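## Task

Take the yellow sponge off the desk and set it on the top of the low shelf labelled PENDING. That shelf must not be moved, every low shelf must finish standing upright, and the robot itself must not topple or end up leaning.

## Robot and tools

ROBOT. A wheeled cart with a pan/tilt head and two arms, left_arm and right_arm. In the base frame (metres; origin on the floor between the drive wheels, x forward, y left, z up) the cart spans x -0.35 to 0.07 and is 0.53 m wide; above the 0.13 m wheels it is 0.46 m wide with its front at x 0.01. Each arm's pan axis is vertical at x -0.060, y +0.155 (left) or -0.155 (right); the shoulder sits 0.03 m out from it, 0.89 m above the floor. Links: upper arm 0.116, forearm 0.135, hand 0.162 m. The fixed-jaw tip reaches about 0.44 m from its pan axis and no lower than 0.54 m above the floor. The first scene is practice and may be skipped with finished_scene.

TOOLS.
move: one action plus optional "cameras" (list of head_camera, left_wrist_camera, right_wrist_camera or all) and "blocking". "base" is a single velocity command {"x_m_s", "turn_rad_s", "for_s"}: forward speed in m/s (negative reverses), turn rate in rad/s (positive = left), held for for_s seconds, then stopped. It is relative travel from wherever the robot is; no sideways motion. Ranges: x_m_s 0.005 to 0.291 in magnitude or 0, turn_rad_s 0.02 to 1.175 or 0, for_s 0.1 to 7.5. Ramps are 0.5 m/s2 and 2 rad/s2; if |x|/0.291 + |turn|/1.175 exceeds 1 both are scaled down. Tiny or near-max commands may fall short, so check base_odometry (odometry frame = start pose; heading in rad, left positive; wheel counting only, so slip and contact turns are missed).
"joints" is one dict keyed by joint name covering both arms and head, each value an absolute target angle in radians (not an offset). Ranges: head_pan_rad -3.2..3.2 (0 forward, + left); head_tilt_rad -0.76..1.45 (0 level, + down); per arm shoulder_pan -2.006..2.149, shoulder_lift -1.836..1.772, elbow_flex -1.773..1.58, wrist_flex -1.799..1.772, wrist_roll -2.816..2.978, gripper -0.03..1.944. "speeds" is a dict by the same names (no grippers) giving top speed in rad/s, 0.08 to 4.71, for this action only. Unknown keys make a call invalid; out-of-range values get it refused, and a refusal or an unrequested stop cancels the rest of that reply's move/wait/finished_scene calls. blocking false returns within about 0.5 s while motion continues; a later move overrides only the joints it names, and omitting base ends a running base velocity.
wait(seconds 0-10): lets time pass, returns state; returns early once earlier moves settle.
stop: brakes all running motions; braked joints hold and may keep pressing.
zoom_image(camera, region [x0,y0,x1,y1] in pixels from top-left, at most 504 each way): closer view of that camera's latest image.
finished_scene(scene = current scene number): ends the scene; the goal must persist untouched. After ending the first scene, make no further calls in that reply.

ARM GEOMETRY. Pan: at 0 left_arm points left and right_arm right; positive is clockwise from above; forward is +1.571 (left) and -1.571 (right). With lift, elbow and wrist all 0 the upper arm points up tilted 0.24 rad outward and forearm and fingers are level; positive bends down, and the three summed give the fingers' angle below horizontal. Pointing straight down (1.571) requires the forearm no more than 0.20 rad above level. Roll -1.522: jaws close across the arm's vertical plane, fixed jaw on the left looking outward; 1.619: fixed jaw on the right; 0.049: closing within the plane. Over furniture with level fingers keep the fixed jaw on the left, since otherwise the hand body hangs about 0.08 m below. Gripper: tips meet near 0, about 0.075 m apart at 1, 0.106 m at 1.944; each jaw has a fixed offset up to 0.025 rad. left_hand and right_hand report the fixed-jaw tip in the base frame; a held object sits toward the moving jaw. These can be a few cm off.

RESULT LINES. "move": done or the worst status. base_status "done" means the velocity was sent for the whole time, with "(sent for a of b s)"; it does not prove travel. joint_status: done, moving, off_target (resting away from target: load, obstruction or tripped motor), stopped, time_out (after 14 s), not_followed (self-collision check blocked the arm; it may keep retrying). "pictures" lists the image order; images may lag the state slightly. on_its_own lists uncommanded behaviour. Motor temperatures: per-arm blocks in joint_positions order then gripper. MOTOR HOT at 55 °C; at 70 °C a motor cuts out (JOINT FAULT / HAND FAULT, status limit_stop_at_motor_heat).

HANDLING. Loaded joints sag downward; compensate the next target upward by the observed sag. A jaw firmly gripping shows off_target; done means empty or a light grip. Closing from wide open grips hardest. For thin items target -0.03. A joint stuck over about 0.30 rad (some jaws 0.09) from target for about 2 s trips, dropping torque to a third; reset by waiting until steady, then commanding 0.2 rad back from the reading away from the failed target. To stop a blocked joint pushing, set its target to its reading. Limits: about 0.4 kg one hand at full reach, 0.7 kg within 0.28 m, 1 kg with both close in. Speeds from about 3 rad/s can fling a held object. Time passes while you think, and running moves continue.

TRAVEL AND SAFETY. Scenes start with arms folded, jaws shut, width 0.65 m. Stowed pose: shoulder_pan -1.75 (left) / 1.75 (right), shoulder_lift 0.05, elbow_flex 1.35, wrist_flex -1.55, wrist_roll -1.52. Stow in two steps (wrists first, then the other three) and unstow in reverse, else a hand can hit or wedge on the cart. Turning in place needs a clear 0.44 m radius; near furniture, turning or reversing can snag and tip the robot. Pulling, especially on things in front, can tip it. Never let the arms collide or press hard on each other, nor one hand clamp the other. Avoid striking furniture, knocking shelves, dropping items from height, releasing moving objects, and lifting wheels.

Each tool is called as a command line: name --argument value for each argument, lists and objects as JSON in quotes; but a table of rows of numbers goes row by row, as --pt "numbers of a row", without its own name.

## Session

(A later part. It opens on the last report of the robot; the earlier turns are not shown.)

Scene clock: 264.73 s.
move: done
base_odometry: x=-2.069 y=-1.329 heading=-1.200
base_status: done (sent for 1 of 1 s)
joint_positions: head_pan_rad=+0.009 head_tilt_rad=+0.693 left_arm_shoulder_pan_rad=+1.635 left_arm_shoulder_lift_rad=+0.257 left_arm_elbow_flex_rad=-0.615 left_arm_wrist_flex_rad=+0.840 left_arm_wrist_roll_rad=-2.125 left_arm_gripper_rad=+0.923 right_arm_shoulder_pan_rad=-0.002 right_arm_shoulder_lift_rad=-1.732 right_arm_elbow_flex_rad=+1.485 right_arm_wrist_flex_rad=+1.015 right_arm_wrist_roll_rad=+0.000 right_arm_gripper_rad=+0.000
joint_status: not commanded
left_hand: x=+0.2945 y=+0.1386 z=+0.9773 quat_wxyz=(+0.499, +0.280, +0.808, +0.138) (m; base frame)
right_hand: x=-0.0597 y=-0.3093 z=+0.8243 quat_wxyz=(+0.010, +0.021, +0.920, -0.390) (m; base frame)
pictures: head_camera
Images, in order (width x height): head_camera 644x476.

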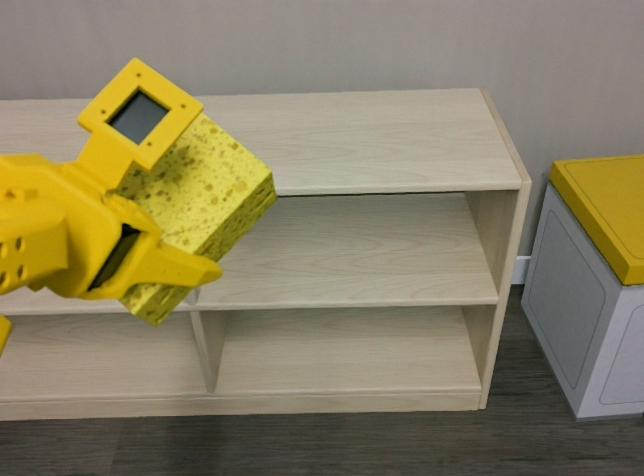

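move --base '{"turn_rad_s": 0.1, "for_s": 0.27}'

move --base '{"x_m_s": 0.25, "for_s": 2.5}' --joints '{"left_arm_shoulder_lift_rad": 0.5, "left_arm_elbow_flex_rad": -0.4, "left_arm_wrist_flex_rad": 1.0, "left_arm_shoulder_pan_rad": 1.58, "head_tilt_rad": 0.9}' --speeds '{"left_arm_shoulder_lift_rad": 0.5, "left_arm_elbow_flex_rad": 0.5}' --cameras '["head_camera"]'

Scene clock: 274.50 s.
move: done
base_odometry: x=-2.069 y=-1.329 heading=-1.175
base_status: done (sent for 0.27 of 0.27 s)
joint_positions: head_pan_rad=+0.009 head_tilt_rad=+0.693 left_arm_shoulder_pan_rad=+1.635 left_arm_shoulder_lift_rad=+0.257 left_arm_elbow_flex_rad=-0.615 left_arm_wrist_flex_rad=+0.840 left_arm_wrist_roll_rad=-2.125 left_arm_gripper_rad=+0.923 right_arm_shoulder_pan_rad=-0.002 right_arm_shoulder_lift_rad=-1.732 right_arm_elbow_flex_rad=+1.485 right_arm_wrist_flex_rad=+1.015 right_arm_wrist_roll_rad=+0.000 right_arm_gripper_rad=+0.000
joint_status: not commanded
left_hand: x=+0.2945 y=+0.1386 z=+0.9773 quat_wxyz=(+0.499, +0.280, +0.808, +0.138) (m; base frame)
right_hand: x=-0.0597 y=-0.3093 z=+0.8243 quat_wxyz=(+0.010, +0.021, +0.920, -0.390) (m; base frame)
pictures: none

Scene clock: 278.17 s.
move: done
base_odometry: x=-1.827 y=-1.906 heading=-1.176
base_status: done (sent for 2.5 of 2.5 s)
joint_positions: head_pan_rad=+0.009 head_tilt_rad=+0.894 left_arm_shoulder_pan_rad=+1.585 left_arm_shoulder_lift_rad=+0.513 left_arm_elbow_flex_rad=-0.397 left_arm_wrist_flex_rad=+0.998 left_arm_wrist_roll_rad=-2.125 left_arm_gripper_rad=+0.923 right_arm_shoulder_pan_rad=+0.001 right_arm_shoulder_lift_rad=-1.732 right_arm_elbow_flex_rad=+1.485 right_arm_wrist_flex_rad=+1.015 right_arm_wrist_roll_rad=+0.000 right_arm_gripper_rad=+0.000
joint_status: all done
left_hand: x=+0.2594 y=+0.1570 z=+0.8257 quat_wxyz=(+0.217, +0.296, +0.928, +0.066) (m; base frame)
right_hand: x=-0.0602 y=-0.3093 z=+0.8243 quat_wxyz=(+0.009, +0.023, +0.920, -0.391) (m; base frame)
pictures: head_camera
Images, in order (width x height): head_camera 644x476.

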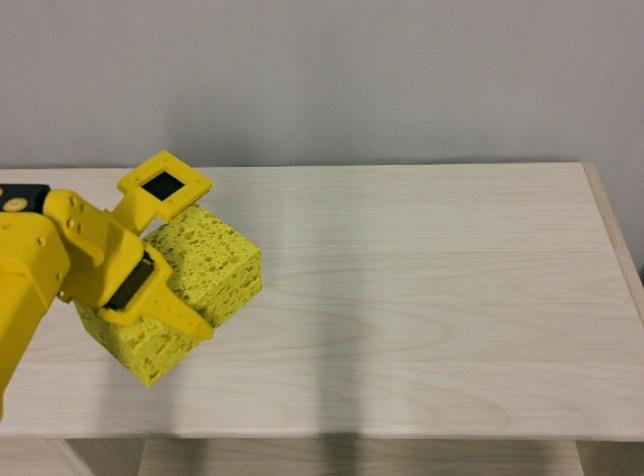

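move --base '{"x_m_s": 0.1, "for_s": 1.4}'

move --joints '{"left_arm_shoulder_lift_rad": 1.35, "left_arm_elbow_flex_rad": -0.5, "left_arm_wrist_flex_rad": 0.3}' --speeds '{"left_arm_shoulder_lift_rad": 0.7, "left_arm_elbow_flex_rad": 0.3, "left_arm_wrist_flex_rad": 0.58}'

move --joints '{"left_arm_shoulder_lift_rad": 1.56, "left_arm_elbow_flex_rad": -0.58, "left_arm_wrist_flex_rad": 0.13}' --speeds '{"left_arm_shoulder_lift_rad": 0.3, "left_arm_elbow_flex_rad": 0.15, "left_arm_wrist_flex_rad": 0.25}' --cameras '["head_camera"]'

Scene clock: 288.30 s.
move: done
base_odometry: x=-1.773 y=-2.035 heading=-1.176
base_status: done (sent for 1.4 of 1.4 s)
joint_positions: head_pan_rad=+0.009 head_tilt_rad=+0.894 left_arm_shoulder_pan_rad=+1.585 left_arm_shoulder_lift_rad=+0.513 left_arm_elbow_flex_rad=-0.397 left_arm_wrist_flex_rad=+0.998 left_arm_wrist_roll_rad=-2.125 left_arm_gripper_rad=+0.923 right_arm_shoulder_pan_rad=+0.001 right_arm_shoulder_lift_rad=-1.732 right_arm_elbow_flex_rad=+1.485 right_arm_wrist_flex_rad=+1.015 right_arm_wrist_roll_rad=+0.000 right_arm_gripper_rad=+0.000
joint_status: not commanded
left_hand: x=+0.2594 y=+0.1570 z=+0.8257 quat_wxyz=(+0.217, +0.296, +0.928, +0.066) (m; base frame)
right_hand: x=-0.0602 y=-0.3093 z=+0.8243 quat_wxyz=(+0.009, +0.023, +0.920, -0.391) (m; base frame)
pictures: none

Scene clock: 290.10 s.
move: done
base_odometry: x=-1.773 y=-2.035 heading=-1.176
base_status: not commanded
joint_positions: head_pan_rad=+0.009 head_tilt_rad=+0.894 left_arm_shoulder_pan_rad=+1.583 left_arm_shoulder_lift_rad=+1.360 left_arm_elbow_flex_rad=-0.473 left_arm_wrist_flex_rad=+0.309 left_arm_wrist_roll_rad=-2.116 left_arm_gripper_rad=+0.923 right_arm_shoulder_pan_rad=+0.001 right_arm_shoulder_lift_rad=-1.732 right_arm_elbow_flex_rad=+1.485 right_arm_wrist_flex_rad=+1.015 right_arm_wrist_roll_rad=+0.000 right_arm_gripper_rad=+0.000
joint_status: all done
left_hand: x=+0.2386 y=+0.1578 z=+0.6412 quat_wxyz=(+0.179, +0.293, +0.938, +0.054) (m; base frame)
right_hand: x=-0.0602 y=-0.3093 z=+0.8243 quat_wxyz=(+0.009, +0.023, +0.920, -0.391) (m; base frame)
pictures: none

Scene clock: 291.27 s.
move: done
base_odometry: x=-1.773 y=-2.035 heading=-1.176
base_status: not commanded
joint_positions: head_pan_rad=+0.009 head_tilt_rad=+0.894 left_arm_shoulder_pan_rad=+1.585 left_arm_shoulder_lift_rad=+1.489 left_arm_elbow_flex_rad=-0.581 left_arm_wrist_flex_rad=+0.142 left_arm_wrist_roll_rad=-2.116 left_arm_gripper_rad=+0.923 right_arm_shoulder_pan_rad=+0.003 right_arm_shoulder_lift_rad=-1.732 right_arm_elbow_flex_rad=+1.485 right_arm_wrist_flex_rad=+1.015 right_arm_wrist_roll_rad=+0.000 right_arm_gripper_rad=+0.000
joint_status: all done
left_hand: x=+0.2557 y=+0.1571 z=+0.6352 quat_wxyz=(+0.247, +0.289, +0.922, +0.074) (m; base frame)
right_hand: x=-0.0604 y=-0.3093 z=+0.8243 quat_wxyz=(+0.009, +0.024, +0.920, -0.391) (m; base frame)
pictures: head_camera
Images, in order (width x height): head_camera 644x476.

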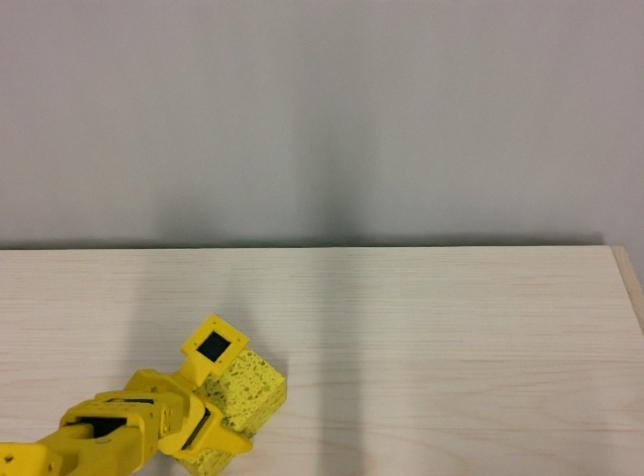

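move --joints '{"left_arm_shoulder_lift_rad": 1.65, "left_arm_elbow_flex_rad": -0.58, "head_tilt_rad": 1.1}' --speeds '{"left_arm_shoulder_lift_rad": 0.15}' --cameras '["head_camera"]'

Scene clock: 298.37 s.
move: off_target
base_odometry: x=-1.773 y=-2.035 heading=-1.175
base_status: not commanded
joint_positions: head_pan_rad=+0.009 head_tilt_rad=+1.094 left_arm_shoulder_pan_rad=+1.585 left_arm_shoulder_lift_rad=+1.505 left_arm_elbow_flex_rad=-0.592 left_arm_wrist_flex_rad=+0.135 left_arm_wrist_roll_rad=-2.116 left_arm_gripper_rad=+0.927 right_arm_shoulder_pan_rad=+0.003 right_arm_shoulder_lift_rad=-1.732 right_arm_elbow_flex_rad=+1.485 right_arm_wrist_flex_rad=+1.015 right_arm_wrist_roll_rad=+0.000 right_arm_gripper_rad=+0.000
joint_status: left_arm_shoulder_lift_rad off_target (ended at +1.506, target +1.650); the others done
left_hand: x=+0.2548 y=+0.1571 z=+0.6327 quat_wxyz=(+0.247, +0.289, +0.922, +0.074) (m; base frame)
right_hand: x=-0.0604 y=-0.3093 z=+0.8243 quat_wxyz=(+0.009, +0.024, +0.920, -0.391) (m; base frame)
pictures: head_camera
Images, in order (width x height): head_camera 644x476.

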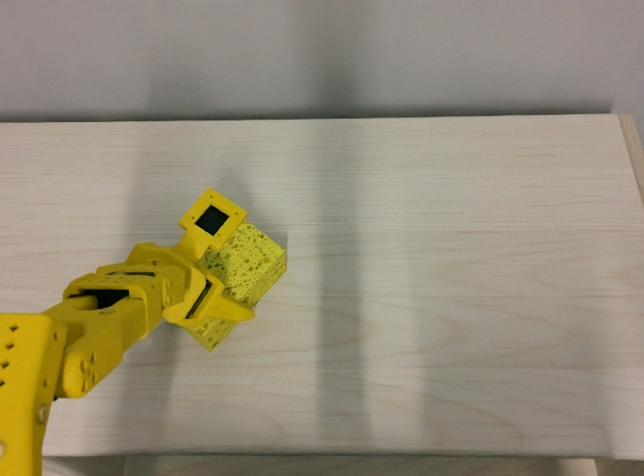

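Contact. Release.

move --joints '{"left_arm_shoulder_lift_rad": 1.52, "left_arm_gripper_rad": 1.15}'

move --joints '{"left_arm_gripper_rad": 1.6}'

move --joints '{"left_arm_shoulder_pan_rad": 1.555, "left_arm_shoulder_lift_rad": 0.9}' --speeds '{"left_arm_shoulder_lift_rad": 0.5}' --cameras '["head_camera"]'

Scene clock: 305.03 s.
move: done
base_odometry: x=-1.773 y=-2.035 heading=-1.176
base_status: not commanded
joint_positions: head_pan_rad=+0.009 head_tilt_rad=+1.094 left_arm_shoulder_pan_rad=+1.576 left_arm_shoulder_lift_rad=+1.504 left_arm_elbow_flex_rad=-0.596 left_arm_wrist_flex_rad=+0.123 left_arm_wrist_roll_rad=-2.116 left_arm_gripper_rad=+1.147 right_arm_shoulder_pan_rad=+0.003 right_arm_shoulder_lift_rad=-1.732 right_arm_elbow_flex_rad=+1.485 right_arm_wrist_flex_rad=+1.015 right_arm_wrist_roll_rad=+0.000 right_arm_gripper_rad=+0.000
joint_status: all done
left_hand: x=+0.2579 y=+0.1600 z=+0.6350 quat_wxyz=(+0.255, +0.284, +0.921, +0.077) (m; base frame)
right_hand: x=-0.0604 y=-0.3093 z=+0.8243 quat_wxyz=(+0.009, +0.024, +0.920, -0.391) (m; base frame)
pictures: none

Scene clock: 305.80 s.
move: done
base_odometry: x=-1.773 y=-2.035 heading=-1.176
base_status: not commanded
joint_positions: head_pan_rad=+0.009 head_tilt_rad=+1.094 left_arm_shoulder_pan_rad=+1.576 left_arm_shoulder_lift_rad=+1.530 left_arm_elbow_flex_rad=-0.581 left_arm_wrist_flex_rad=+0.135 left_arm_wrist_roll_rad=-2.116 left_arm_gripper_rad=+1.592 right_arm_shoulder_pan_rad=+0.001 right_arm_shoulder_lift_rad=-1.732 right_arm_elbow_flex_rad=+1.485 right_arm_wrist_flex_rad=+1.015 right_arm_wrist_roll_rad=+0.000 right_arm_gripper_rad=+0.000
joint_status: all done
left_hand: x=+0.2456 y=+0.1601 z=+0.6241 quat_wxyz=(+0.230, +0.286, +0.927, +0.070) (m; base frame)
right_hand: x=-0.0602 y=-0.3093 z=+0.8243 quat_wxyz=(+0.009, +0.023, +0.920, -0.391) (m; base frame)
pictures: none

Scene clock: 307.57 s.
move: done
base_odometry: x=-1.773 y=-2.035 heading=-1.176
base_status: not commanded
joint_positions: head_pan_rad=+0.009 head_tilt_rad=+1.094 left_arm_shoulder_pan_rad=+1.559 left_arm_shoulder_lift_rad=+0.970 left_arm_elbow_flex_rad=-0.578 left_arm_wrist_flex_rad=+0.135 left_arm_wrist_roll_rad=-2.125 left_arm_gripper_rad=+1.592 right_arm_shoulder_pan_rad=+0.001 right_arm_shoulder_lift_rad=-1.732 right_arm_elbow_flex_rad=+1.485 right_arm_wrist_flex_rad=+1.015 right_arm_wrist_roll_rad=+0.000 right_arm_gripper_rad=+0.000
joint_status: all done
left_hand: x=+0.3465 y=+0.1664 z=+0.8107 quat_wxyz=(+0.475, +0.253, +0.829, +0.151) (m; base frame)
right_hand: x=-0.0602 y=-0.3093 z=+0.8243 quat_wxyz=(+0.009, +0.023, +0.920, -0.391) (m; base frame)
pictures: head_camera
Images, in order (width x height): head_camera 644x476.

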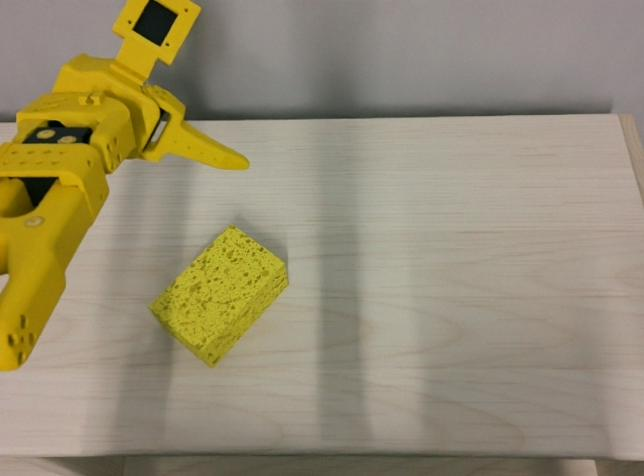

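finished_scene --scene 3

The scene is finished: the task was done.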